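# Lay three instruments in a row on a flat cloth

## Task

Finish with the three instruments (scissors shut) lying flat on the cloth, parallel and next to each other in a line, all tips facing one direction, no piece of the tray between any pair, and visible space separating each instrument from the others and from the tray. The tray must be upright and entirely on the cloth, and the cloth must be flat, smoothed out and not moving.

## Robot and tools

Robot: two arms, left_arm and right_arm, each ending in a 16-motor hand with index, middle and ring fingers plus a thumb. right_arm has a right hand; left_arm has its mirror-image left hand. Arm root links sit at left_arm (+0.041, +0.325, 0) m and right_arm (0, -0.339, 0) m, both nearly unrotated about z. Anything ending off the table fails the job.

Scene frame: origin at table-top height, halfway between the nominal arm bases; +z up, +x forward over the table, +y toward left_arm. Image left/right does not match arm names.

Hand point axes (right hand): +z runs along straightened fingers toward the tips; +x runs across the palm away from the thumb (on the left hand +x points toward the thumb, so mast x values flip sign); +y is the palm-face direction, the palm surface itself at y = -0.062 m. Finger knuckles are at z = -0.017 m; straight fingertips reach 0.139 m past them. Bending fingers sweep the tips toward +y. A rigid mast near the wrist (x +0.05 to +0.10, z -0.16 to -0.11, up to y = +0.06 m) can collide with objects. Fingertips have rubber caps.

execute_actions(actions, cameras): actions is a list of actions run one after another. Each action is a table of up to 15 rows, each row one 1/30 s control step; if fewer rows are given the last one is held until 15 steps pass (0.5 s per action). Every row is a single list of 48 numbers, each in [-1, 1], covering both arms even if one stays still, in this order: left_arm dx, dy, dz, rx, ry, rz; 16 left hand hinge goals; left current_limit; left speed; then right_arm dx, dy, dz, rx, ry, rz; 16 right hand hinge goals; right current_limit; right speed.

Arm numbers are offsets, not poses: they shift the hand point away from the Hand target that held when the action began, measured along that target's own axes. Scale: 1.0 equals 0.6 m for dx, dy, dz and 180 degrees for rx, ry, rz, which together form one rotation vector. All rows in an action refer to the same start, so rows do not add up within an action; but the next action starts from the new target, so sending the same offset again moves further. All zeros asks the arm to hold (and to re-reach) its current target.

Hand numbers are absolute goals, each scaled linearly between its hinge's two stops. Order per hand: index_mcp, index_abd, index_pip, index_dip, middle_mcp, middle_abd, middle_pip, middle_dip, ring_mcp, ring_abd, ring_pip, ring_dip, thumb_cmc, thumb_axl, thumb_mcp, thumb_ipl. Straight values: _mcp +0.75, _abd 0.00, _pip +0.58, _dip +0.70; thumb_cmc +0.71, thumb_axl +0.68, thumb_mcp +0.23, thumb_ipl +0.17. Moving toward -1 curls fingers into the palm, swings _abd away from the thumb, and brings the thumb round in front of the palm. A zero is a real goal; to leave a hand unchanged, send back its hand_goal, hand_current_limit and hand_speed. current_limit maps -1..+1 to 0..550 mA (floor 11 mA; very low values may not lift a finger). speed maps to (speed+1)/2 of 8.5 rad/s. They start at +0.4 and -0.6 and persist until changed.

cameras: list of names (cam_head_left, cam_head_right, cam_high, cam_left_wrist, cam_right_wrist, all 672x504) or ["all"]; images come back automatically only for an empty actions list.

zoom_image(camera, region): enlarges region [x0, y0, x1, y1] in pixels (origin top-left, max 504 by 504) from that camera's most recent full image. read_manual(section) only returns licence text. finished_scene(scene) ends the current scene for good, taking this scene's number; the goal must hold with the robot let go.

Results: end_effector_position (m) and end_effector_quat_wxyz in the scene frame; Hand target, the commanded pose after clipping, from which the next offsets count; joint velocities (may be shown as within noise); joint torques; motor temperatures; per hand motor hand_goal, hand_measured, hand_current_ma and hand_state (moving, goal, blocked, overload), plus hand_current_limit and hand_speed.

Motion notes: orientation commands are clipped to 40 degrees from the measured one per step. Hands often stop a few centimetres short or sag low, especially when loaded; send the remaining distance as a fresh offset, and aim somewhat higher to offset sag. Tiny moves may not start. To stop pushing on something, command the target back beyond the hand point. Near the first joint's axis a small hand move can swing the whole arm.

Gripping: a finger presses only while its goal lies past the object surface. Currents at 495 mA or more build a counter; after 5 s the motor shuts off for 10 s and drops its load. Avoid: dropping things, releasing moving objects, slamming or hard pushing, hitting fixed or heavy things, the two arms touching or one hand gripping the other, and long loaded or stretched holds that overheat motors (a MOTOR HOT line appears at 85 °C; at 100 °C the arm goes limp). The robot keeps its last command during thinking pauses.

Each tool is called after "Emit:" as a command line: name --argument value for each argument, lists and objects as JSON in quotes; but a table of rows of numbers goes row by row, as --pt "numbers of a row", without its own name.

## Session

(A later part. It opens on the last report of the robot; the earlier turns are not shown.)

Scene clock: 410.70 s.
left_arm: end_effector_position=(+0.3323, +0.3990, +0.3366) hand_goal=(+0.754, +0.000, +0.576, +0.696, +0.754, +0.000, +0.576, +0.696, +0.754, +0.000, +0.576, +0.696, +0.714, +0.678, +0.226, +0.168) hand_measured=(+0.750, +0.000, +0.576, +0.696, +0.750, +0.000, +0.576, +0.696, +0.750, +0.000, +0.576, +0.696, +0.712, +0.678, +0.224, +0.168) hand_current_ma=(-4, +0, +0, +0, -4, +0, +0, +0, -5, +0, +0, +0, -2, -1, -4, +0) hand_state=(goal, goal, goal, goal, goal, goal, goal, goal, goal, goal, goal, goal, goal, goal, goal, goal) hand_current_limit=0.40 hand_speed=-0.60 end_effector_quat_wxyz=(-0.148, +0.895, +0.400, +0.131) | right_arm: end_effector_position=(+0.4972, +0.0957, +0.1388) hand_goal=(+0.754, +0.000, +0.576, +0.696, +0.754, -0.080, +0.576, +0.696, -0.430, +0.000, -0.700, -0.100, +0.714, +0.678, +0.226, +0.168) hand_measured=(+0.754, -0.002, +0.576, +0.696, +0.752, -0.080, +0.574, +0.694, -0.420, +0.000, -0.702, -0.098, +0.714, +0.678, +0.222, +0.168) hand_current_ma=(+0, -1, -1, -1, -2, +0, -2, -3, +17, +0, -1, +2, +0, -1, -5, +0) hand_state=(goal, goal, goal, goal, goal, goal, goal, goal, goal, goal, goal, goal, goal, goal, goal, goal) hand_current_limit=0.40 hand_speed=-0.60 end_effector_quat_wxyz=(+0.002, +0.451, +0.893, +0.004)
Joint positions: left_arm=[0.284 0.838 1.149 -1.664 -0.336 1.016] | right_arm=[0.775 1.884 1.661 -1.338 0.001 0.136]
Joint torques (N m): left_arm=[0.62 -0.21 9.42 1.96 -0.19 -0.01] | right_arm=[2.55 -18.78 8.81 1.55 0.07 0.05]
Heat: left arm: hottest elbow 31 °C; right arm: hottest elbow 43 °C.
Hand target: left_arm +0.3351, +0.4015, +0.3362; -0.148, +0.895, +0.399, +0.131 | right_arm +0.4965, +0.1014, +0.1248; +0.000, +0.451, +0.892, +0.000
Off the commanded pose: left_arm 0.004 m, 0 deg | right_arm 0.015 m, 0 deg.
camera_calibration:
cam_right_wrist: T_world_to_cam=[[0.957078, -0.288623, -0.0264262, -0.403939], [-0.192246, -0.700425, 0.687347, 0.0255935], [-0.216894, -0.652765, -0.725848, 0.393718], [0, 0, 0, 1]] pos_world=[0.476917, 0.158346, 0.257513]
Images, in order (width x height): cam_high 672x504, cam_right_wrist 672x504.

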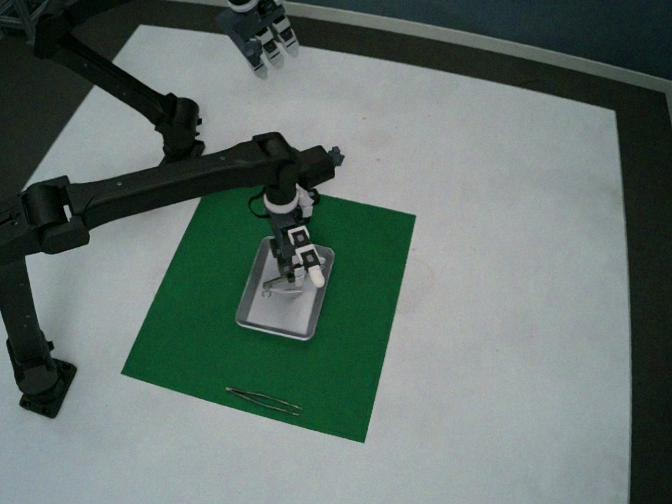

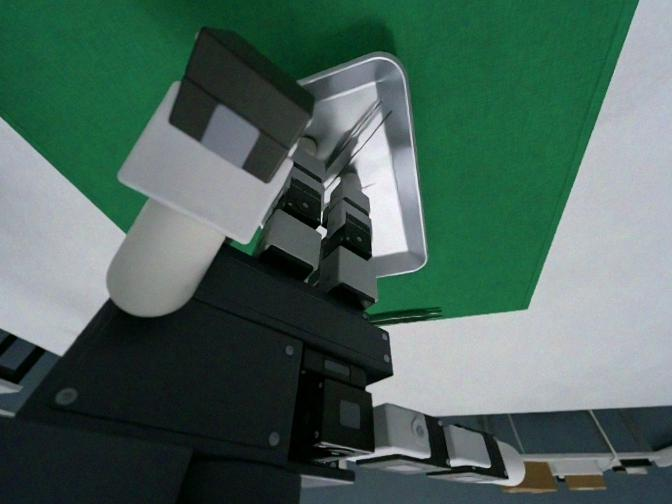

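Emit:
execute_actions --actions '[[[0,0,0,0,0,0,0.754,0,0.576,0.696,0.754,0,0.576,0.696,0.754,0,0.576,0.696,0.714,0.678,0.226,0.168,0.4,-0.6,0,0,-0.004,0,0,0,0.754,-0.2,0.576,0.696,0.754,0.2,0.576,0.696,-0.43,0,-0.7,-0.1,0.714,0.678,0.226,0.168,0.4,-0.85]],[[0,0,0,0,0,0,0.754,0,0.576,0.696,0.754,0,0.576,0.696,0.754,0,0.576,0.696,0.714,0.678,0.226,0.168,0.4,-0.6,0,0,0,0,0,0,0.754,-0.2,0.576,0.696,0.754,0.2,0.576,0.696,-0.43,0,-0.7,-0.1,0.714,0.678,0.226,0.168,0.4,-0.85]]]' --cameras '["cam_high", "cam_right_wrist"]'

Emit:
zoom_image --camera "cam_right_wrist" --region '[260, 40, 440, 220]'

Emit:
zoom_image --camera "cam_high" --region '[230, 220, 350, 340]'

Scene clock: 416.57 s.
left_arm: end_effector_position=(+0.3323, +0.3990, +0.3366) hand_goal=(+0.754, +0.000, +0.576, +0.696, +0.754, +0.000, +0.576, +0.696, +0.754, +0.000, +0.576, +0.696, +0.714, +0.678, +0.226, +0.168) hand_measured=(+0.750, +0.000, +0.576, +0.696, +0.750, +0.000, +0.576, +0.696, +0.750, +0.000, +0.576, +0.696, +0.712, +0.678, +0.224, +0.168) hand_current_ma=(-4, +0, +0, +0, -4, +0, +0, +0, -5, +0, +0, +0, -2, -1, -4, +0) hand_state=(goal, goal, goal, goal, goal, goal, goal, goal, goal, goal, goal, goal, goal, goal, goal, goal) hand_current_limit=0.40 hand_speed=-0.60 end_effector_quat_wxyz=(-0.148, +0.895, +0.400, +0.131) | right_arm: end_effector_position=(+0.4947, +0.0985, +0.1387) hand_goal=(+0.754, -0.200, +0.576, +0.696, +0.754, +0.200, +0.576, +0.696, -0.430, +0.000, -0.700, -0.100, +0.714, +0.678, +0.226, +0.168) hand_measured=(+0.756, -0.146, +0.576, +0.696, +0.748, +0.048, +0.574, +0.694, -0.420, +0.000, -0.702, -0.098, +0.714, +0.678, +0.222, +0.168) hand_current_ma=(+1, +120, +0, -1, -8, -385, -2, -3, +17, +0, -1, +2, +0, -1, -5, +0) hand_state=(goal, blocked, goal, goal, goal, blocked, goal, goal, goal, goal, goal, goal, goal, goal, goal, goal) hand_current_limit=0.40 hand_speed=-0.85 end_effector_quat_wxyz=(+0.001, +0.449, +0.894, +0.005)
Joint positions: left_arm=[0.284 0.838 1.149 -1.664 -0.336 1.016] | right_arm=[0.78 1.884 1.661 -1.338 -0.002 0.136]
Joint torques (N m): left_arm=[0.73 -0.32 9.5 1.95 -0.17 -0.02] | right_arm=[2.2 -19.49 9.17 1.29 0.2 0.07]
Heat: left arm: hottest elbow 31 °C; right arm: hottest elbow 43 °C.
Hand target: left_arm +0.3351, +0.4015, +0.3362; -0.148, +0.895, +0.399, +0.131 | right_arm +0.4965, +0.1014, +0.1272; +0.000, +0.451, +0.892, +0.000
Off the commanded pose: left_arm 0.004 m, 0 deg | right_arm 0.012 m, 1 deg.
camera_calibration:
cam_right_wrist: T_world_to_cam=[[0.95847, -0.283711, -0.0290493, -0.401502], [-0.187264, -0.7029, 0.686195, 0.0250938], [-0.2151, -0.652258, -0.726837, 0.394177], [0, 0, 0, 1]] pos_world=[0.474314, 0.160833, 0.25762]
Images, in order (width x height): cam_high 672x504, cam_right_wrist 672x504.

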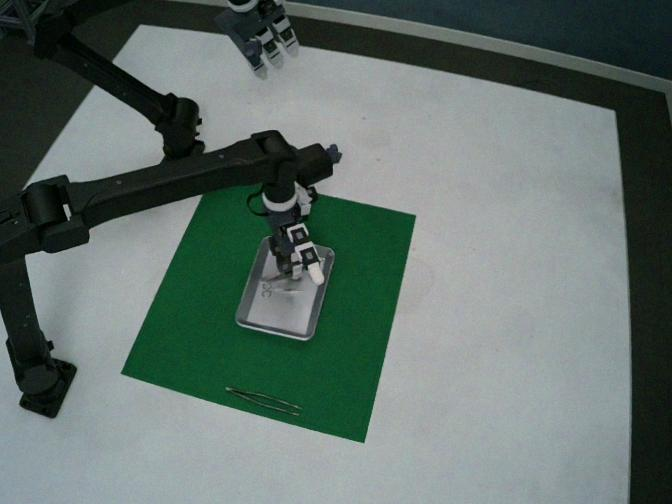

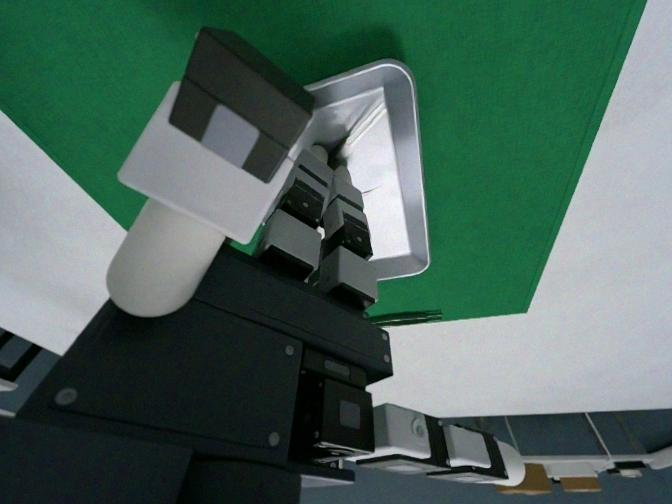

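Scaled by 2.800 from the camera's 672x504 image, which has a finer 960x720 frame.

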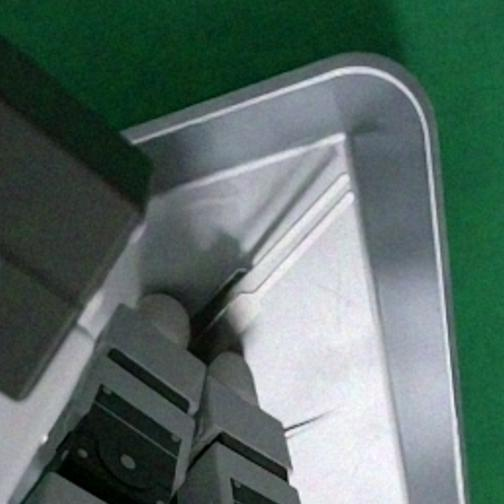

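Scaled by 4.200 from the camera's 672x504 image, which has a finer 960x720 frame.

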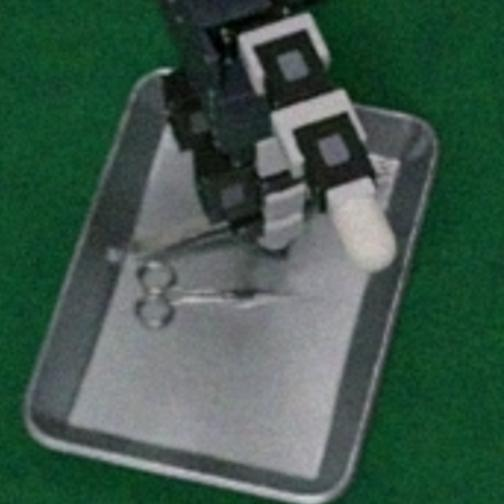

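Emit:
execute_actions --actions '[[[0,0,0,0,0,0,0.754,0,0.576,0.696,0.754,0,0.576,0.696,0.754,0,0.576,0.696,0.714,0.678,0.226,0.168,0.4,-0.6,0,0,-0.01,0,0,0,0.754,0,0.576,0.696,0.754,-0.06,0.576,0.696,-0.43,0,-0.7,-0.1,0.714,0.678,0.226,0.168,0.4,-0.9]],[[0,0,0,0,0,0,0.754,0,0.576,0.696,0.754,0,0.576,0.696,0.754,0,0.576,0.696,0.714,0.678,0.226,0.168,0.4,-0.6,0,0,0,0,0,0,0.754,0,0.576,0.696,0.754,-0.06,0.576,0.696,-0.43,0,-0.7,-0.1,0.714,0.678,0.226,0.168,0.4,-0.9]],[[0,0,0,0,0,0,0.754,0,0.576,0.696,0.754,0,0.576,0.696,0.754,0,0.576,0.696,0.714,0.678,0.226,0.168,0.4,-0.6,0,0,-0.08,0,0,0,0.754,0.05,0.576,0.696,0.754,-0.08,0.576,0.696,-0.43,0,-0.7,-0.1,0.714,0.678,0.226,0.168,0.4,-0.8]],[[0,0,0,0,0,0,0.754,0,0.576,0.696,0.754,0,0.576,0.696,0.754,0,0.576,0.696,0.714,0.678,0.226,0.168,0.4,-0.6,0,0,-0.03,0,0,0,0.411,0.05,0.971,0.986,0.89,-0.08,0.577,0.087,-0.43,0,-0.7,-0.1,0.714,0.678,0.226,0.168,0.4,-0.8]]]' --cameras '["cam_high", "cam_right_wrist", "cam_head_left"]'

Emit:
zoom_image --camera "cam_right_wrist" --region '[260, 40, 440, 220]'

Emit:
zoom_image --camera "cam_high" --region '[230, 220, 350, 340]'

Emit:
zoom_image --camera "cam_head_left" --region '[330, 260, 430, 330]'

Scene clock: 441.40 s.
left_arm: end_effector_position=(+0.3323, +0.3990, +0.3366) hand_goal=(+0.754, +0.000, +0.576, +0.696, +0.754, +0.000, +0.576, +0.696, +0.754, +0.000, +0.576, +0.696, +0.714, +0.678, +0.226, +0.168) hand_measured=(+0.750, +0.000, +0.576, +0.696, +0.750, +0.000, +0.576, +0.696, +0.750, +0.000, +0.576, +0.696, +0.712, +0.678, +0.224, +0.168) hand_current_ma=(-4, +0, +0, +0, -4, +0, +0, +0, -5, +0, +0, +0, -2, -1, -4, +0) hand_state=(goal, goal, goal, goal, goal, goal, goal, goal, goal, goal, goal, goal, goal, goal, goal, goal) hand_current_limit=0.40 hand_speed=-0.60 end_effector_quat_wxyz=(-0.148, +0.895, +0.400, +0.131) | right_arm: end_effector_position=(+0.4905, +0.0917, +0.1744) hand_goal=(+0.412, +0.050, +0.972, +0.986, +0.890, -0.080, +0.578, +0.088, -0.430, +0.000, -0.700, -0.100, +0.714, +0.678, +0.226, +0.168) hand_measured=(+0.418, +0.046, +0.968, +0.984, +0.880, -0.076, +0.574, +0.092, -0.420, +0.000, -0.702, -0.098, +0.714, +0.678, +0.222, +0.168) hand_current_ma=(+7, -3, -4, -3, -16, +3, -4, +4, +17, +0, -1, +2, +0, -1, -5, +0) hand_state=(goal, goal, goal, goal, goal, goal, goal, goal, goal, goal, goal, goal, goal, goal, goal, goal) hand_current_limit=0.40 hand_speed=-0.80 end_effector_quat_wxyz=(-0.005, +0.449, +0.893, -0.020)
Joint positions: left_arm=[0.284 0.838 1.149 -1.664 -0.336 1.016] | right_arm=[0.778 1.879 1.758 -1.491 0.003 0.136]
Joint torques (N m): left_arm=[0.62 -0.32 9.46 1.92 -0.16 -0.02] | right_arm=[1.9 -21.89 12.85 0.27 -0.05 0.05]
Heat: left arm: hottest elbow 31 °C; right arm: hottest elbow 43 °C.
Hand target: left_arm +0.3351, +0.4015, +0.3362; -0.148, +0.895, +0.399, +0.131 | right_arm +0.4964, +0.1013, +0.1993; +0.000, +0.451, +0.892, +0.001
Off the commanded pose: left_arm 0.004 m, 0 deg | right_arm 0.027 m, 2 deg.
camera_calibration:
cam_right_wrist: T_world_to_cam=[[0.956672, -0.286995, -0.0491284, -0.393659], [-0.165678, -0.675299, 0.718694, -0.0237642], [-0.239438, -0.679415, -0.693588, 0.423444], [0, 0, 0, 1]] pos_world=[0.474054, 0.158668, 0.291435]
Images, in order (width x height): cam_head_left 672x504, cam_high 672x504, cam_right_wrist 672x504.

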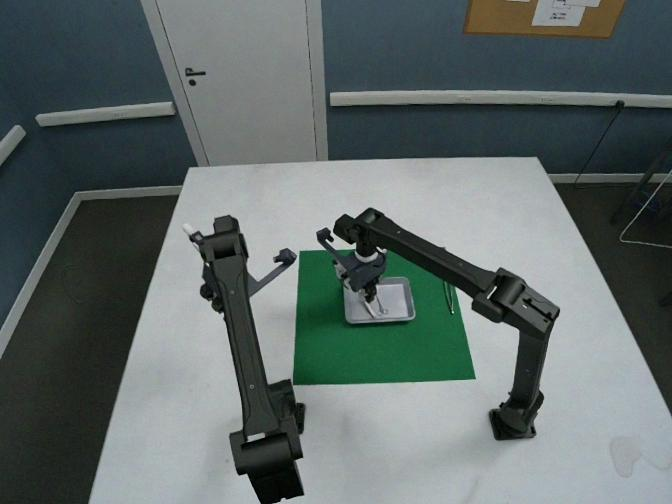

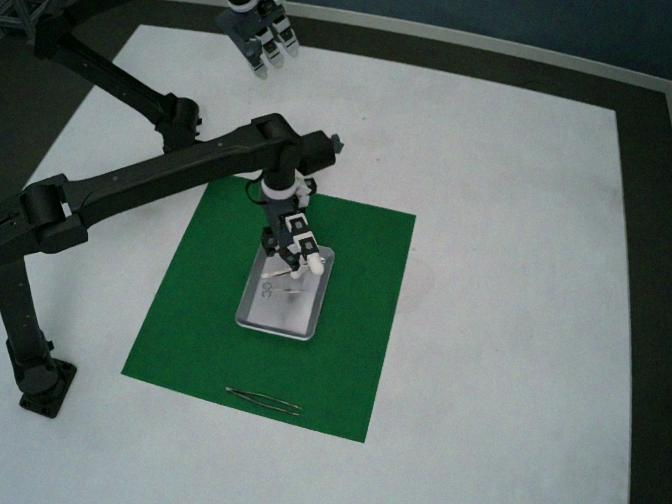

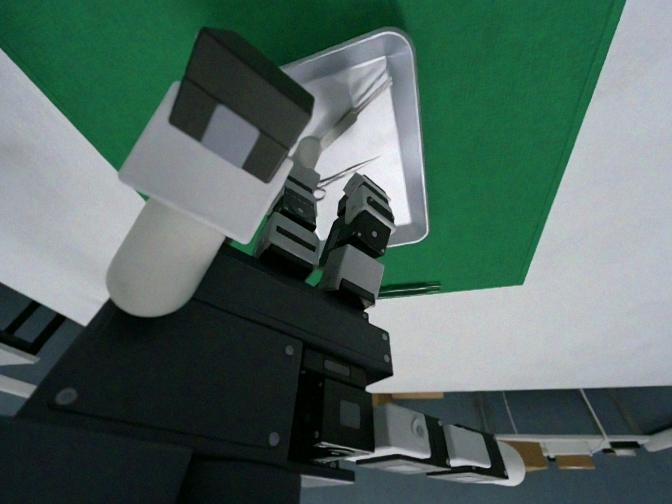

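Scaled by 2.800 from the camera's 672x504 image, which has a finer 960x720 frame.

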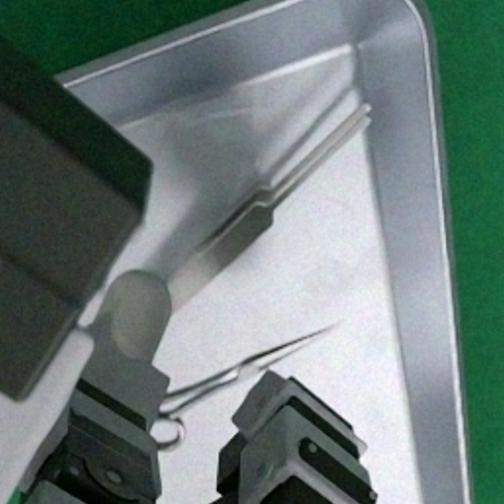

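Scaled by 4.200 from the camera's 672x504 image, which has a finer 960x720 frame.

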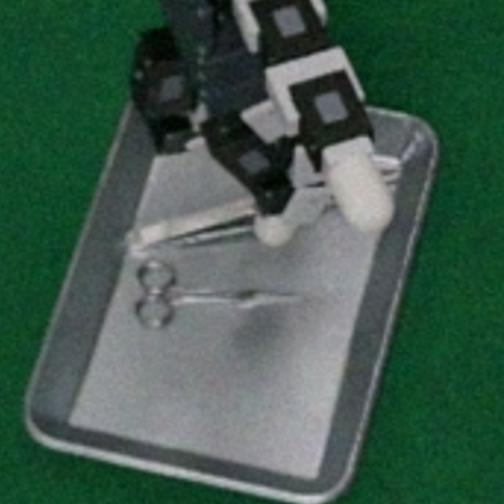

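Scaled by 5.040 from the camera's 672x504 image, which has a finer 960x720 frame.

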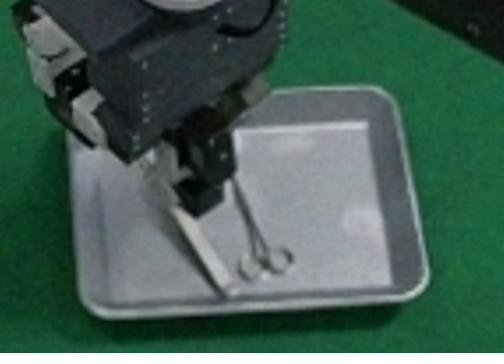

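Emit:
execute_actions --actions '[[[0,0,0,0,0,0,0.754,0,0.576,0.696,0.754,0,0.576,0.696,0.754,0,0.576,0.696,0.714,0.678,0.226,0.168,0.4,-0.6,0.004,-0.006,0.01,0,0,0.036,0.411,0.05,0.971,0.986,0.89,-0.08,0.577,0.087,-0.43,0,-0.7,-0.1,0.714,0.678,0.226,0.168,0.4,-0.8]],[[0,0,0,0,0,0,0.754,0,0.576,0.696,0.754,0,0.576,0.696,0.754,0,0.576,0.696,0.714,0.678,0.226,0.168,0.4,-0.6,0,0,0.08,0,0,0,0.411,0.05,0.971,0.986,0.89,-0.08,0.577,0.087,-0.43,0,-0.7,-0.1,0.714,0.678,0.226,0.168,0.4,-0.8]]]' --cameras '["cam_high", "cam_right_wrist"]'

Emit:
zoom_image --camera "cam_right_wrist" --region '[260, 40, 440, 220]'

Emit:
zoom_image --camera "cam_high" --region '[230, 220, 350, 340]'

Scene clock: 455.00 s.
left_arm: end_effector_position=(+0.3323, +0.3990, +0.3366) hand_goal=(+0.754, +0.000, +0.576, +0.696, +0.754, +0.000, +0.576, +0.696, +0.754, +0.000, +0.576, +0.696, +0.714, +0.678, +0.226, +0.168) hand_measured=(+0.750, +0.000, +0.576, +0.696, +0.750, +0.000, +0.576, +0.696, +0.750, +0.000, +0.576, +0.696, +0.712, +0.678, +0.224, +0.168) hand_current_ma=(-4, +0, +0, +0, -4, +0, +0, +0, -5, +0, +0, +0, -2, -1, -4, +0) hand_state=(goal, goal, goal, goal, goal, goal, goal, goal, goal, goal, goal, goal, goal, goal, goal, goal) hand_current_limit=0.40 hand_speed=-0.60 end_effector_quat_wxyz=(-0.148, +0.895, +0.400, +0.131) | right_arm: end_effector_position=(+0.4912, +0.0958, +0.1511) hand_goal=(+0.412, +0.050, +0.972, +0.986, +0.890, -0.080, +0.578, +0.088, -0.430, +0.000, -0.700, -0.100, +0.714, +0.678, +0.226, +0.168) hand_measured=(+0.416, +0.046, +0.968, +0.984, +0.884, -0.076, +0.574, +0.092, -0.420, +0.000, -0.702, -0.098, +0.714, +0.678, +0.222, +0.168) hand_current_ma=(+4, -3, -3, -3, -10, +3, -3, +4, +17, +0, -1, +2, +0, -1, -5, +0) hand_state=(goal, goal, goal, goal, goal, goal, goal, goal, goal, goal, goal, goal, goal, goal, goal, goal) hand_current_limit=0.40 hand_speed=-0.80 end_effector_quat_wxyz=(+0.000, +0.498, +0.867, -0.001)
Joint positions: left_arm=[0.284 0.838 1.149 -1.664 -0.336 1.016] | right_arm=[0.797 1.885 1.698 -1.387 0 0.264]
Joint torques (N m): left_arm=[0.67 -0.26 9.46 1.96 -0.17 -0.03] | right_arm=[2.14 -20.42 9.43 1.55 0.11 0.09]
Heat: left arm: hottest elbow 32 °C; right arm: hottest elbow 46 °C.
Hand target: left_arm +0.3351, +0.4015, +0.3362; -0.148, +0.895, +0.399, +0.131 | right_arm +0.4922, +0.1012, +0.1455; +0.000, +0.501, +0.865, +0.001
Off the commanded pose: left_arm 0.004 m, 0 deg | right_arm 0.008 m, 0 deg.
camera_calibration:
cam_right_wrist: T_world_to_cam=[[0.920737, -0.388796, -0.032863, -0.369363], [-0.258501, -0.67092, 0.695013, 0.0445051], [-0.292267, -0.63143, -0.718246, 0.435248], [0, 0, 0, 1]] pos_world=[0.4788, 0.161081, 0.269545]
Images, in order (width x height): cam_high 672x504, cam_right_wrist 672x504.

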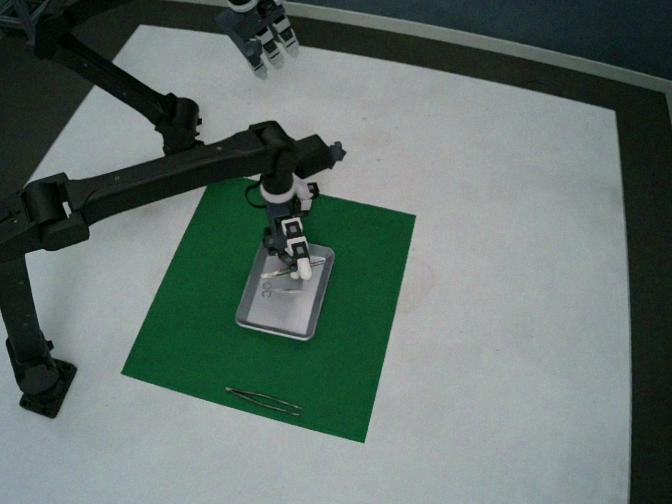

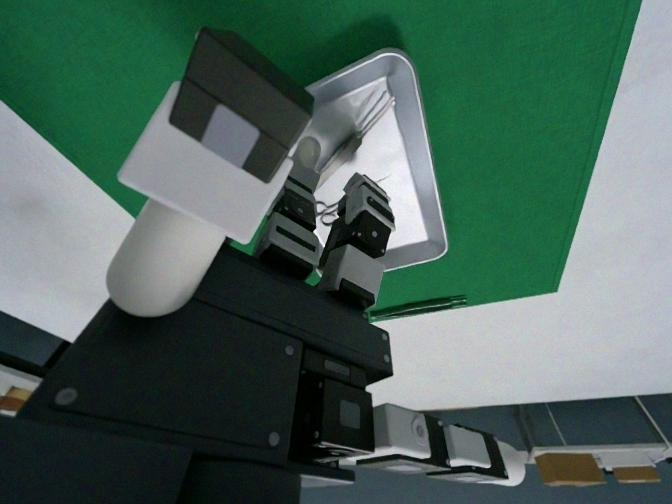

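Scaled by 2.800 from the camera's 672x504 image, which has a finer 960x720 frame.

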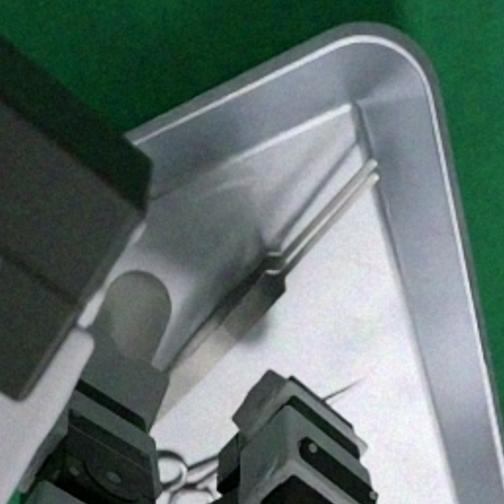

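Scaled by 4.200 from the camera's 672x504 image, which has a finer 960x720 frame.

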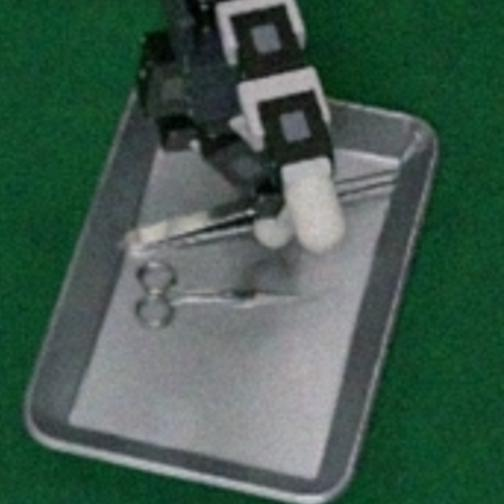

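Emit:
execute_actions --actions '[[[0,0,0,0,0,0,0.754,0,0.576,0.696,0.754,0,0.576,0.696,0.754,0,0.576,0.696,0.714,0.678,0.226,0.168,0.4,-0.6,0,0,0.015,0,0,0,0.411,0.05,0.971,0.986,0.89,-0.08,0.577,0.087,-0.43,0,-0.7,-0.1,0.714,0.678,0.226,0.168,0.4,-0.8]],[[0,0,0,0,0,0,0.754,0,0.576,0.696,0.754,0,0.576,0.696,0.754,0,0.576,0.696,0.714,0.678,0.226,0.168,0.4,-0.6,0,0,0.018,0,0,0,0.411,0.05,0.971,0.986,0.89,-0.08,0.577,0.087,-0.43,0,-0.7,-0.1,0.714,0.678,0.226,0.168,0.4,-0.8]]]' --cameras '["cam_high", "cam_right_wrist"]'

Emit:
zoom_image --camera "cam_right_wrist" --region '[260, 40, 440, 220]'

Emit:
zoom_image --camera "cam_high" --region '[230, 220, 350, 340]'

Scene clock: 462.83 s.
left_arm: end_effector_position=(+0.3323, +0.3990, +0.3366) hand_goal=(+0.754, +0.000, +0.576, +0.696, +0.754, +0.000, +0.576, +0.696, +0.754, +0.000, +0.576, +0.696, +0.714, +0.678, +0.226, +0.168) hand_measured=(+0.750, +0.000, +0.576, +0.696, +0.750, +0.000, +0.576, +0.696, +0.750, +0.000, +0.576, +0.696, +0.712, +0.678, +0.224, +0.168) hand_current_ma=(-4, +0, +0, +0, -4, +0, +0, +0, -5, +0, +0, +0, -2, -1, -4, +0) hand_state=(goal, goal, goal, goal, goal, goal, goal, goal, goal, goal, goal, goal, goal, goal, goal, goal) hand_current_limit=0.40 hand_speed=-0.60 end_effector_quat_wxyz=(-0.148, +0.895, +0.400, +0.131) | right_arm: end_effector_position=(+0.4917, +0.0963, +0.1344) hand_goal=(+0.412, +0.050, +0.972, +0.986, +0.890, -0.080, +0.578, +0.088, -0.430, +0.000, -0.700, -0.100, +0.714, +0.678, +0.226, +0.168) hand_measured=(+0.416, +0.046, +0.968, +0.984, +0.884, -0.076, +0.574, +0.092, -0.420, +0.000, -0.702, -0.098, +0.714, +0.678, +0.222, +0.168) hand_current_ma=(+4, -3, -3, -3, -10, +3, -3, +4, +17, +0, -1, +2, +0, -1, -5, +0) hand_state=(goal, goal, goal, goal, goal, goal, goal, goal, goal, goal, goal, goal, goal, goal, goal, goal) hand_current_limit=0.40 hand_speed=-0.80 end_effector_quat_wxyz=(+0.000, +0.498, +0.867, +0.001)
Joint positions: left_arm=[0.284 0.838 1.149 -1.664 -0.336 1.016] | right_arm=[0.797 1.893 1.664 -1.34 0 0.264]
Joint torques (N m): left_arm=[1.03 -0.26 9.5 1.96 -0.16 -0.01] | right_arm=[1.9 -19.9 9.28 1.43 0.13 0.1]
Heat: left arm: hottest elbow 32 °C; right arm: hottest elbow 46 °C.
Hand target: left_arm +0.3351, +0.4015, +0.3362; -0.148, +0.895, +0.399, +0.131 | right_arm +0.4921, +0.1012, +0.1256; +0.000, +0.501, +0.866, +0.001
Off the commanded pose: left_arm 0.004 m, 0 deg | right_arm 0.010 m, 0 deg.
camera_calibration:
cam_right_wrist: T_world_to_cam=[[0.920847, -0.388698, -0.030895, -0.370529], [-0.261127, -0.673584, 0.691446, 0.0586705], [-0.289574, -0.628648, -0.721768, 0.422641], [0, 0, 0, 1]] pos_world=[0.478907, 0.161188, 0.253034]
Images, in order (width x height): cam_high 672x504, cam_right_wrist 672x504.

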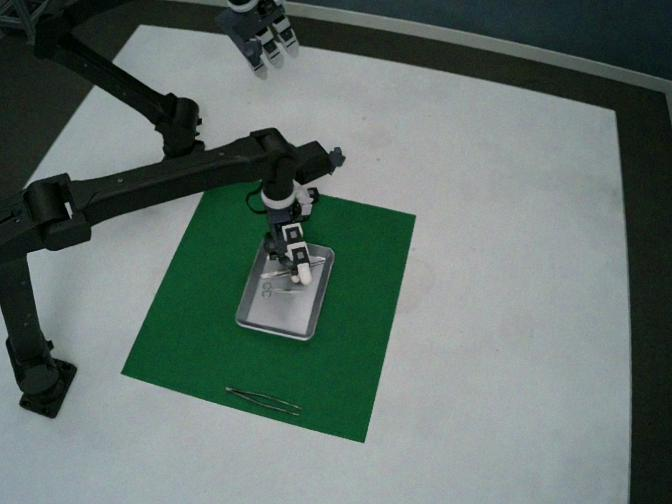

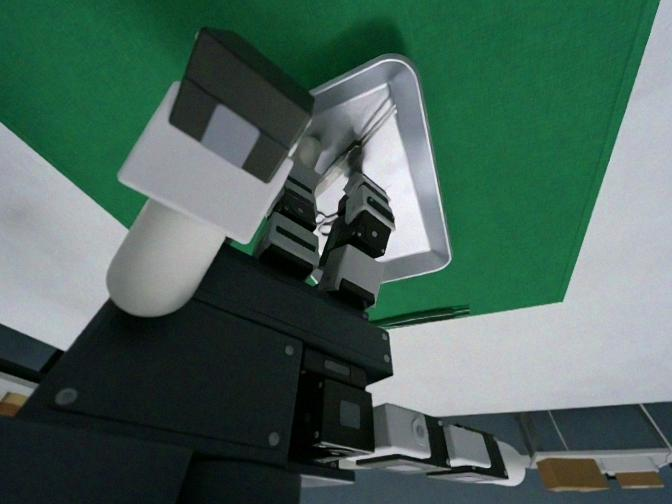

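Scaled by 2.800 from the camera's 672x504 image, which has a finer 960x720 frame.

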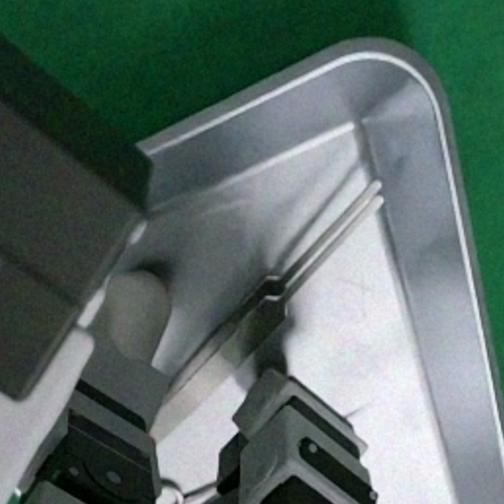

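Scaled by 4.200 from the camera's 672x504 image, which has a finer 960x720 frame.

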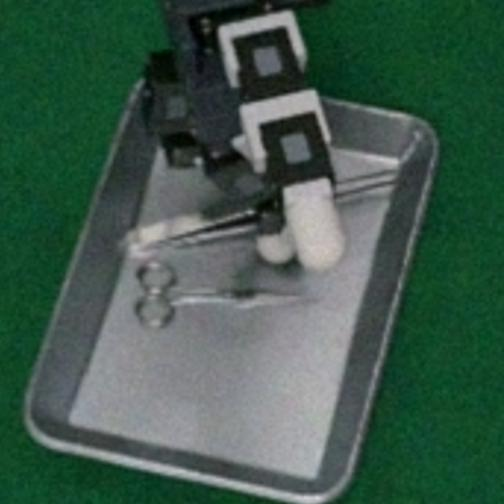

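Emit:
execute_actions --actions '[[[0,0,0,0,0,0,0.754,0,0.576,0.696,0.754,0,0.576,0.696,0.754,0,0.576,0.696,0.714,0.678,0.226,0.168,0.4,-0.6,0,0,0.004,0,0,0,0.411,-0.03,0.971,0.986,0.89,0,0.577,0.087,-0.43,0,-0.7,-0.1,0.714,0.678,0.226,0.168,0.4,-0.8]],[[0,0,0,0,0,0,0.754,0,0.576,0.696,0.754,0,0.576,0.696,0.754,0,0.576,0.696,0.714,0.678,0.226,0.168,0.4,-0.6,0,0,0,0,0,0,0.411,-0.22,0.971,0.986,0.89,0.22,0.577,0.087,-0.43,0,-0.7,-0.1,0.714,0.678,0.226,0.168,0.4,-0.85]],[[0,0,0,0,0,0,0.754,0,0.576,0.696,0.754,0,0.576,0.696,0.754,0,0.576,0.696,0.714,0.678,0.226,0.168,0.4,-0.6,0,0,0,0,0,0,0.411,-0.22,0.971,0.986,0.89,0.22,0.577,0.087,-0.43,0,-0.7,-0.1,0.714,0.678,0.226,0.168,0.4,-0.85]]]' --cameras '["cam_high", "cam_right_wrist"]'

Emit:
zoom_image --camera "cam_right_wrist" --region '[260, 40, 440, 220]'

Emit:
zoom_image --camera "cam_high" --region '[230, 220, 350, 340]'

Scene clock: 470.13 s.
left_arm: end_effector_position=(+0.3323, +0.3990, +0.3366) hand_goal=(+0.754, +0.000, +0.576, +0.696, +0.754, +0.000, +0.576, +0.696, +0.754, +0.000, +0.576, +0.696, +0.714, +0.678, +0.226, +0.168) hand_measured=(+0.750, +0.000, +0.576, +0.696, +0.750, +0.000, +0.576, +0.696, +0.750, +0.000, +0.576, +0.696, +0.712, +0.678, +0.224, +0.168) hand_current_ma=(-4, +0, +0, +0, -4, +0, +0, +0, -5, +0, +0, +0, -2, -1, -4, +0) hand_state=(goal, goal, goal, goal, goal, goal, goal, goal, goal, goal, goal, goal, goal, goal, goal, goal) hand_current_limit=0.40 hand_speed=-0.60 end_effector_quat_wxyz=(-0.148, +0.895, +0.400, +0.131) | right_arm: end_effector_position=(+0.4927, +0.0973, +0.1348) hand_goal=(+0.412, -0.220, +0.972, +0.986, +0.890, +0.220, +0.578, +0.088, -0.430, +0.000, -0.700, -0.100, +0.714, +0.678, +0.226, +0.168) hand_measured=(+0.414, -0.130, +0.972, +0.986, +0.884, +0.092, +0.574, +0.090, -0.420, +0.000, -0.702, -0.098, +0.714, +0.678, +0.222, +0.168) hand_current_ma=(+1, +236, +0, +0, -8, -379, -3, +3, +17, +0, -1, +2, +0, -1, -5, +0) hand_state=(goal, blocked, goal, goal, goal, blocked, goal, goal, goal, goal, goal, goal, goal, goal, goal, goal) hand_current_limit=0.40 hand_speed=-0.85 end_effector_quat_wxyz=(+0.001, +0.498, +0.867, +0.004)
Joint positions: left_arm=[0.284 0.838 1.149 -1.664 -0.336 1.016] | right_arm=[0.797 1.893 1.664 -1.334 0 0.264]
Joint torques (N m): left_arm=[0.62 -0.32 9.47 1.96 -0.18 -0.02] | right_arm=[2.2 -20.01 8.88 1.58 0.11 0.11]
Heat: left arm: hottest elbow 32 °C; right arm: hottest elbow 45 °C.
Hand target: left_arm +0.3351, +0.4015, +0.3362; -0.148, +0.895, +0.399, +0.131 | right_arm +0.4922, +0.1012, +0.1232; +0.000, +0.501, +0.866, +0.001
Off the commanded pose: left_arm 0.004 m, 0 deg | right_arm 0.012 m, 1 deg.
camera_calibration:
cam_right_wrist: T_world_to_cam=[[0.920964, -0.388585, -0.0287469, -0.3714], [-0.263931, -0.676399, 0.687622, 0.0615082], [-0.286644, -0.625688, -0.725499, 0.422594], [0, 0, 0, 1]] pos_world=[0.479415, 0.161696, 0.253621]
Images, in order (width x height): cam_high 672x504, cam_right_wrist 672x504.

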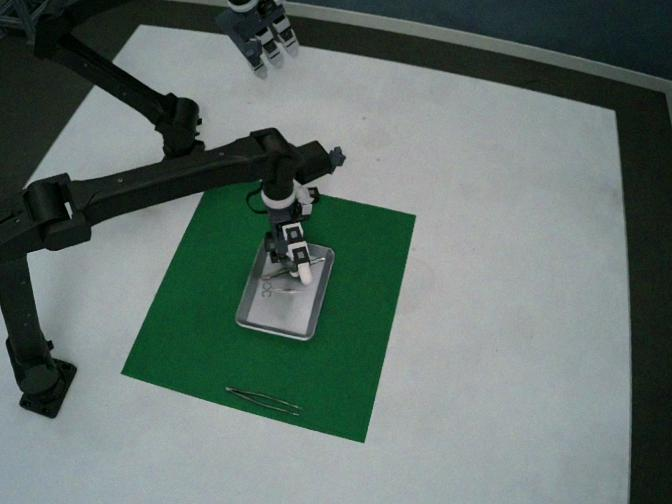

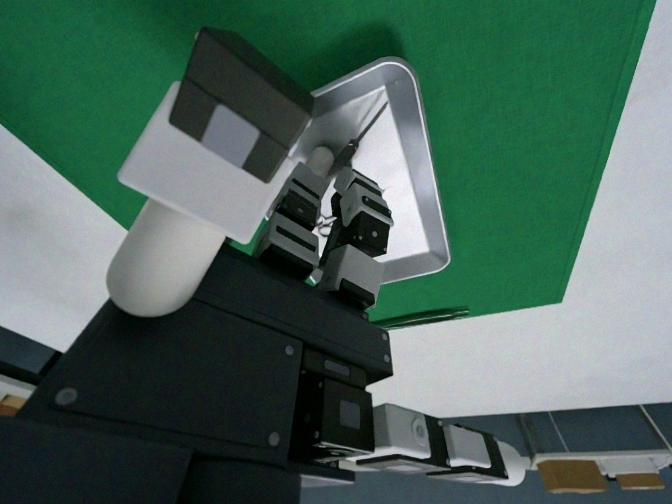

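Scaled by 2.800 from the camera's 672x504 image, which has a finer 960x720 frame.

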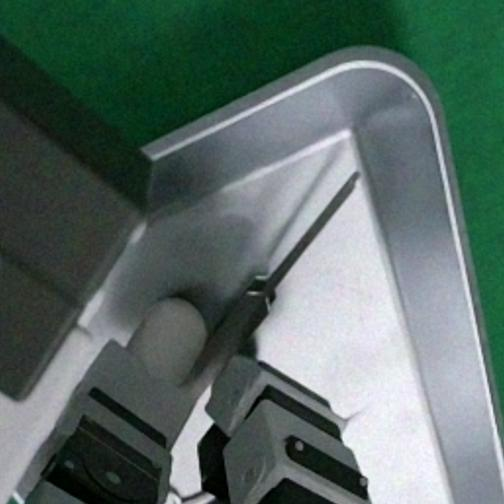

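Scaled by 4.200 from the camera's 672x504 image, which has a finer 960x720 frame.

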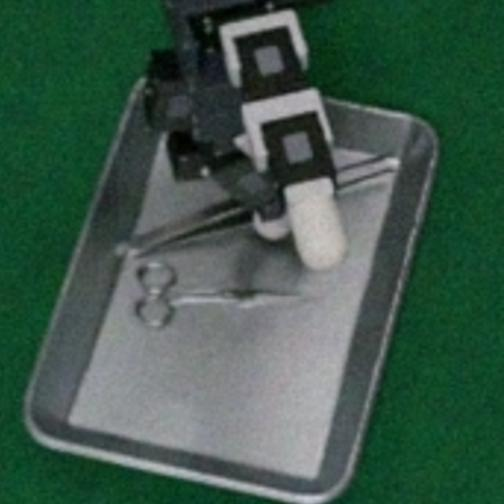

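Emit:
execute_actions --actions '[[[0,0,0,0,0,0,0.754,0,0.576,0.696,0.754,0,0.576,0.696,0.754,0,0.576,0.696,0.714,0.678,0.226,0.168,0.4,-0.6,0,0,-0.03,0,0,0,0.411,-0.22,0.971,0.986,0.89,0.22,0.577,0.087,-0.43,0,-0.7,-0.1,0.714,0.678,0.226,0.168,0.4,-0.85]],[[0,0,0,0,0,0,0.754,0,0.576,0.696,0.754,0,0.576,0.696,0.754,0,0.576,0.696,0.714,0.678,0.226,0.168,0.4,-0.6,0,0,-0.03,0,0,0,0.411,-0.22,0.971,0.986,0.89,0.22,0.577,0.087,-0.43,0,-0.7,-0.1,0.714,0.678,0.226,0.168,0.4,-0.85]]]' --cameras '["cam_high", "cam_right_wrist"]'

Emit:
zoom_image --camera "cam_right_wrist" --region '[260, 40, 440, 220]'

Emit:
zoom_image --camera "cam_high" --region '[230, 220, 350, 340]'

Scene clock: 475.50 s.
left_arm: end_effector_position=(+0.3323, +0.3990, +0.3366) hand_goal=(+0.754, +0.000, +0.576, +0.696, +0.754, +0.000, +0.576, +0.696, +0.754, +0.000, +0.576, +0.696, +0.714, +0.678, +0.226, +0.168) hand_measured=(+0.750, +0.000, +0.576, +0.696, +0.750, +0.000, +0.576, +0.696, +0.750, +0.000, +0.576, +0.696, +0.712, +0.678, +0.224, +0.168) hand_current_ma=(-4, +0, +0, +0, -4, +0, +0, +0, -5, +0, +0, +0, -2, -1, -4, +0) hand_state=(goal, goal, goal, goal, goal, goal, goal, goal, goal, goal, goal, goal, goal, goal, goal, goal) hand_current_limit=0.40 hand_speed=-0.60 end_effector_quat_wxyz=(-0.148, +0.895, +0.400, +0.131) | right_arm: end_effector_position=(+0.4869, +0.0915, +0.1381) hand_goal=(+0.412, -0.220, +0.972, +0.986, +0.890, +0.220, +0.578, +0.088, -0.430, +0.000, -0.700, -0.100, +0.714, +0.678, +0.226, +0.168) hand_measured=(+0.406, -0.130, +0.972, +0.986, +0.882, +0.092, +0.574, +0.090, -0.420, +0.000, -0.702, -0.098, +0.714, +0.678, +0.222, +0.168) hand_current_ma=(-8, +236, +0, +0, -11, -379, -3, +1, +17, +0, -1, +2, +0, -1, -5, +0) hand_state=(goal, blocked, goal, goal, goal, blocked, goal, goal, goal, goal, goal, goal, goal, goal, goal, goal) hand_current_limit=0.40 hand_speed=-0.85 end_effector_quat_wxyz=(-0.004, +0.498, +0.867, -0.015)
Joint positions: left_arm=[0.284 0.838 1.149 -1.664 -0.336 1.016] | right_arm=[0.797 1.893 1.681 -1.389 0 0.264]
Joint torques (N m): left_arm=[0.67 -0.09 9.48 1.95 -0.17 -0.02] | right_arm=[2.43 -21.83 12.55 0.01 0.11 0.09]
Heat: left arm: hottest elbow 32 °C; right arm: hottest elbow 45 °C.
Hand target: left_arm +0.3351, +0.4015, +0.3362; -0.148, +0.895, +0.399, +0.131 | right_arm +0.4921, +0.1012, +0.1592; +0.000, +0.501, +0.866, +0.001
Off the commanded pose: left_arm 0.004 m, 0 deg | right_arm 0.024 m, 2 deg.
camera_calibration:
cam_right_wrist: T_world_to_cam=[[0.91999, -0.389572, -0.0430442, -0.365757], [-0.244943, -0.657201, 0.712804, 0.0392754], [-0.305977, -0.645229, -0.700041, 0.427325], [0, 0, 0, 1]] pos_world=[0.476865, 0.159046, 0.255406]
Images, in order (width x height): cam_high 672x504, cam_right_wrist 672x504.

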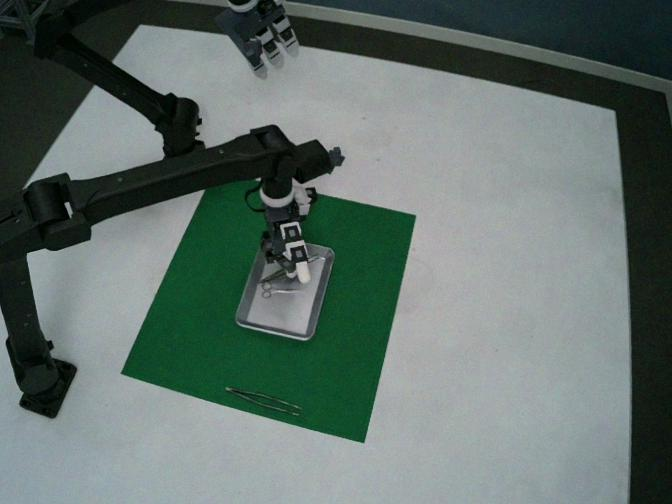

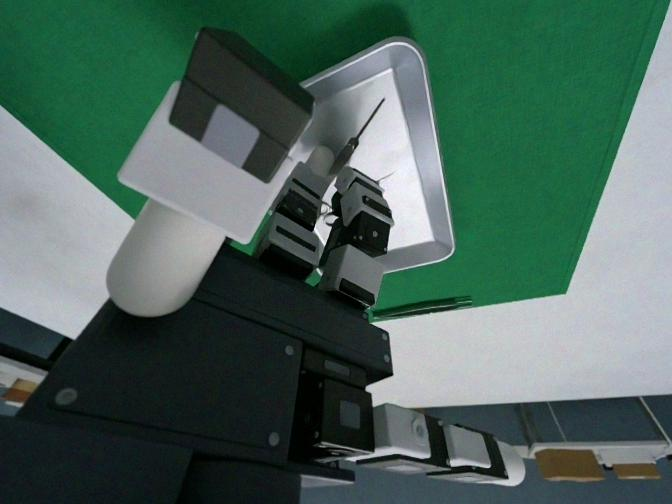

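Scaled by 2.800 from the camera's 672x504 image, which has a finer 960x720 frame.

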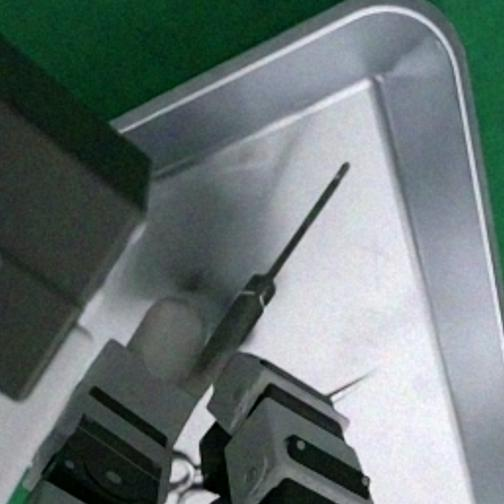

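Scaled by 4.200 from the camera's 672x504 image, which has a finer 960x720 frame.

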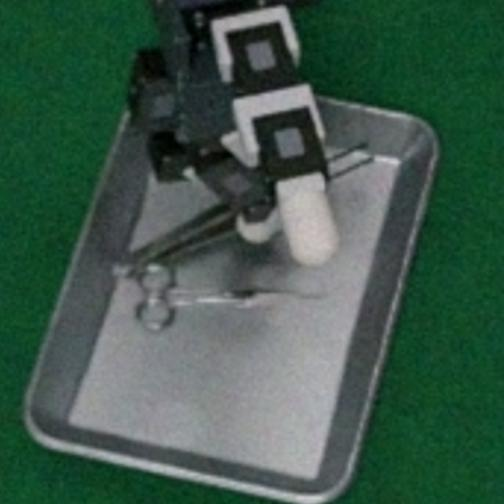

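Emit:
execute_actions --actions '[[[0,0,0,0,0,0,0.754,0,0.576,0.696,0.754,0,0.576,0.696,0.754,0,0.576,0.696,0.714,0.678,0.226,0.168,0.4,-0.6,0,0,-0.08,0,0,0,0.411,-0.22,0.971,0.986,0.89,0.22,0.577,0.087,-0.43,0,-0.7,-0.1,0.714,0.678,0.226,0.168,0.4,-0.85]],[[0,0,0,0,0,0,0.754,0,0.576,0.696,0.754,0,0.576,0.696,0.754,0,0.576,0.696,0.714,0.678,0.226,0.168,0.4,-0.6,0,0,-0.06,0,0,0.06,0.411,-0.22,0.971,0.986,0.89,0.22,0.577,0.087,-0.43,0,-0.7,-0.1,0.714,0.678,0.226,0.168,0.4,-0.85]]]' --cameras '["cam_high", "cam_right_wrist"]'

Emit:
zoom_image --camera "cam_right_wrist" --region '[260, 40, 440, 220]'

Emit:
zoom_image --camera "cam_high" --region '[230, 220, 350, 340]'

Scene clock: 489.33 s.
left_arm: end_effector_position=(+0.3323, +0.3990, +0.3366) hand_goal=(+0.754, +0.000, +0.576, +0.696, +0.754, +0.000, +0.576, +0.696, +0.754, +0.000, +0.576, +0.696, +0.714, +0.678, +0.226, +0.168) hand_measured=(+0.750, +0.000, +0.576, +0.696, +0.750, +0.000, +0.576, +0.696, +0.750, +0.000, +0.576, +0.696, +0.712, +0.678, +0.224, +0.168) hand_current_ma=(-4, +0, +0, +0, -4, +0, +0, +0, -5, +0, +0, +0, -2, -1, -4, +0) hand_state=(goal, goal, goal, goal, goal, goal, goal, goal, goal, goal, goal, goal, goal, goal, goal, goal) hand_current_limit=0.40 hand_speed=-0.60 end_effector_quat_wxyz=(-0.148, +0.895, +0.400, +0.131) | right_arm: end_effector_position=(+0.4872, +0.0921, +0.2306) hand_goal=(+0.412, -0.220, +0.972, +0.986, +0.890, +0.220, +0.578, +0.088, -0.430, +0.000, -0.700, -0.100, +0.714, +0.678, +0.226, +0.168) hand_measured=(+0.410, -0.130, +0.972, +0.986, +0.882, +0.098, +0.574, +0.088, -0.420, +0.000, -0.702, -0.098, +0.714, +0.678, +0.222, +0.168) hand_current_ma=(-1, +236, +1, +0, -11, -358, -4, +0, +17, +0, -1, +2, +0, -1, -5, +0) hand_state=(goal, blocked, goal, goal, goal, blocked, goal, goal, goal, goal, goal, goal, goal, goal, goal, goal) hand_current_limit=0.40 hand_speed=-0.85 end_effector_quat_wxyz=(-0.002, +0.576, +0.817, -0.010)
Joint positions: left_arm=[0.284 0.838 1.149 -1.664 -0.336 1.016] | right_arm=[0.82 1.89 1.919 -1.619 -0.001 0.474]
Joint torques (N m): left_arm=[0.85 -0.15 9.47 1.96 -0.16 -0.02] | right_arm=[2.43 -20.72 13.24 0.2 0.2 0.11]
Motor temperatures (°C): left_arm=[27 29 32 27 26 27] | right_arm=[27 37 47 24 27 26]
Heat: left arm: hottest elbow 32 °C; right arm: hottest elbow 47 °C.
Hand target: left_arm +0.3351, +0.4015, +0.3362; -0.148, +0.895, +0.399, +0.131 | right_arm +0.4921, +0.1010, +0.2432; +0.000, +0.580, +0.814, +0.001
Off the commanded pose: left_arm 0.004 m, 0 deg | right_arm 0.016 m, 1 deg.
camera_calibration:
cam_right_wrist: T_world_to_cam=[[0.832213, -0.553245, -0.0366371, -0.305414], [-0.369901, -0.603213, 0.706617, 0.0311564], [-0.413032, -0.574504, -0.706647, 0.539846], [0, 0, 0, 1]] pos_world=[0.488668, 0.159969, 0.348276]
Images, in order (width x height): cam_high 672x504, cam_right_wrist 672x504.

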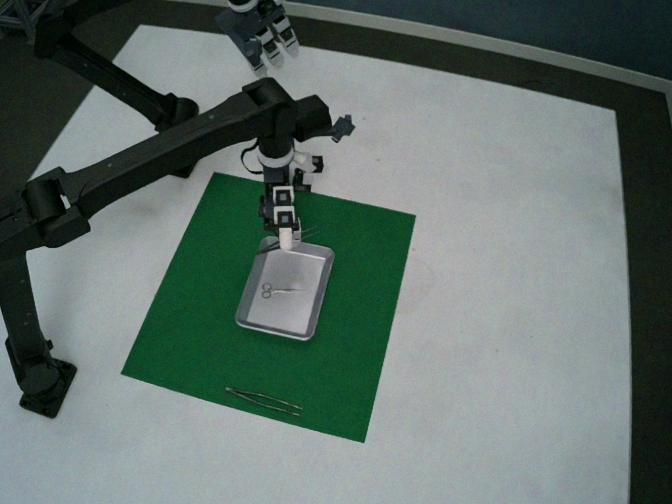

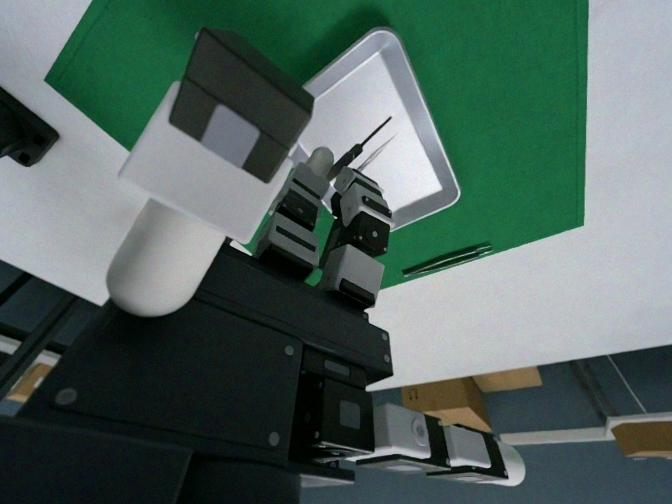

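Scaled by 2.800 from the camera's 672x504 image, which has a finer 960x720 frame.

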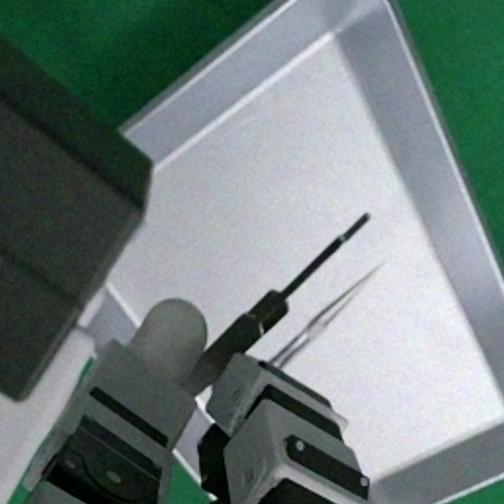

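Scaled by 4.200 from the camera's 672x504 image, which has a finer 960x720 frame.

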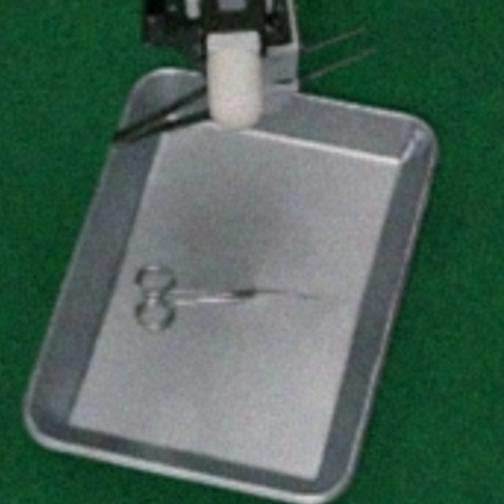

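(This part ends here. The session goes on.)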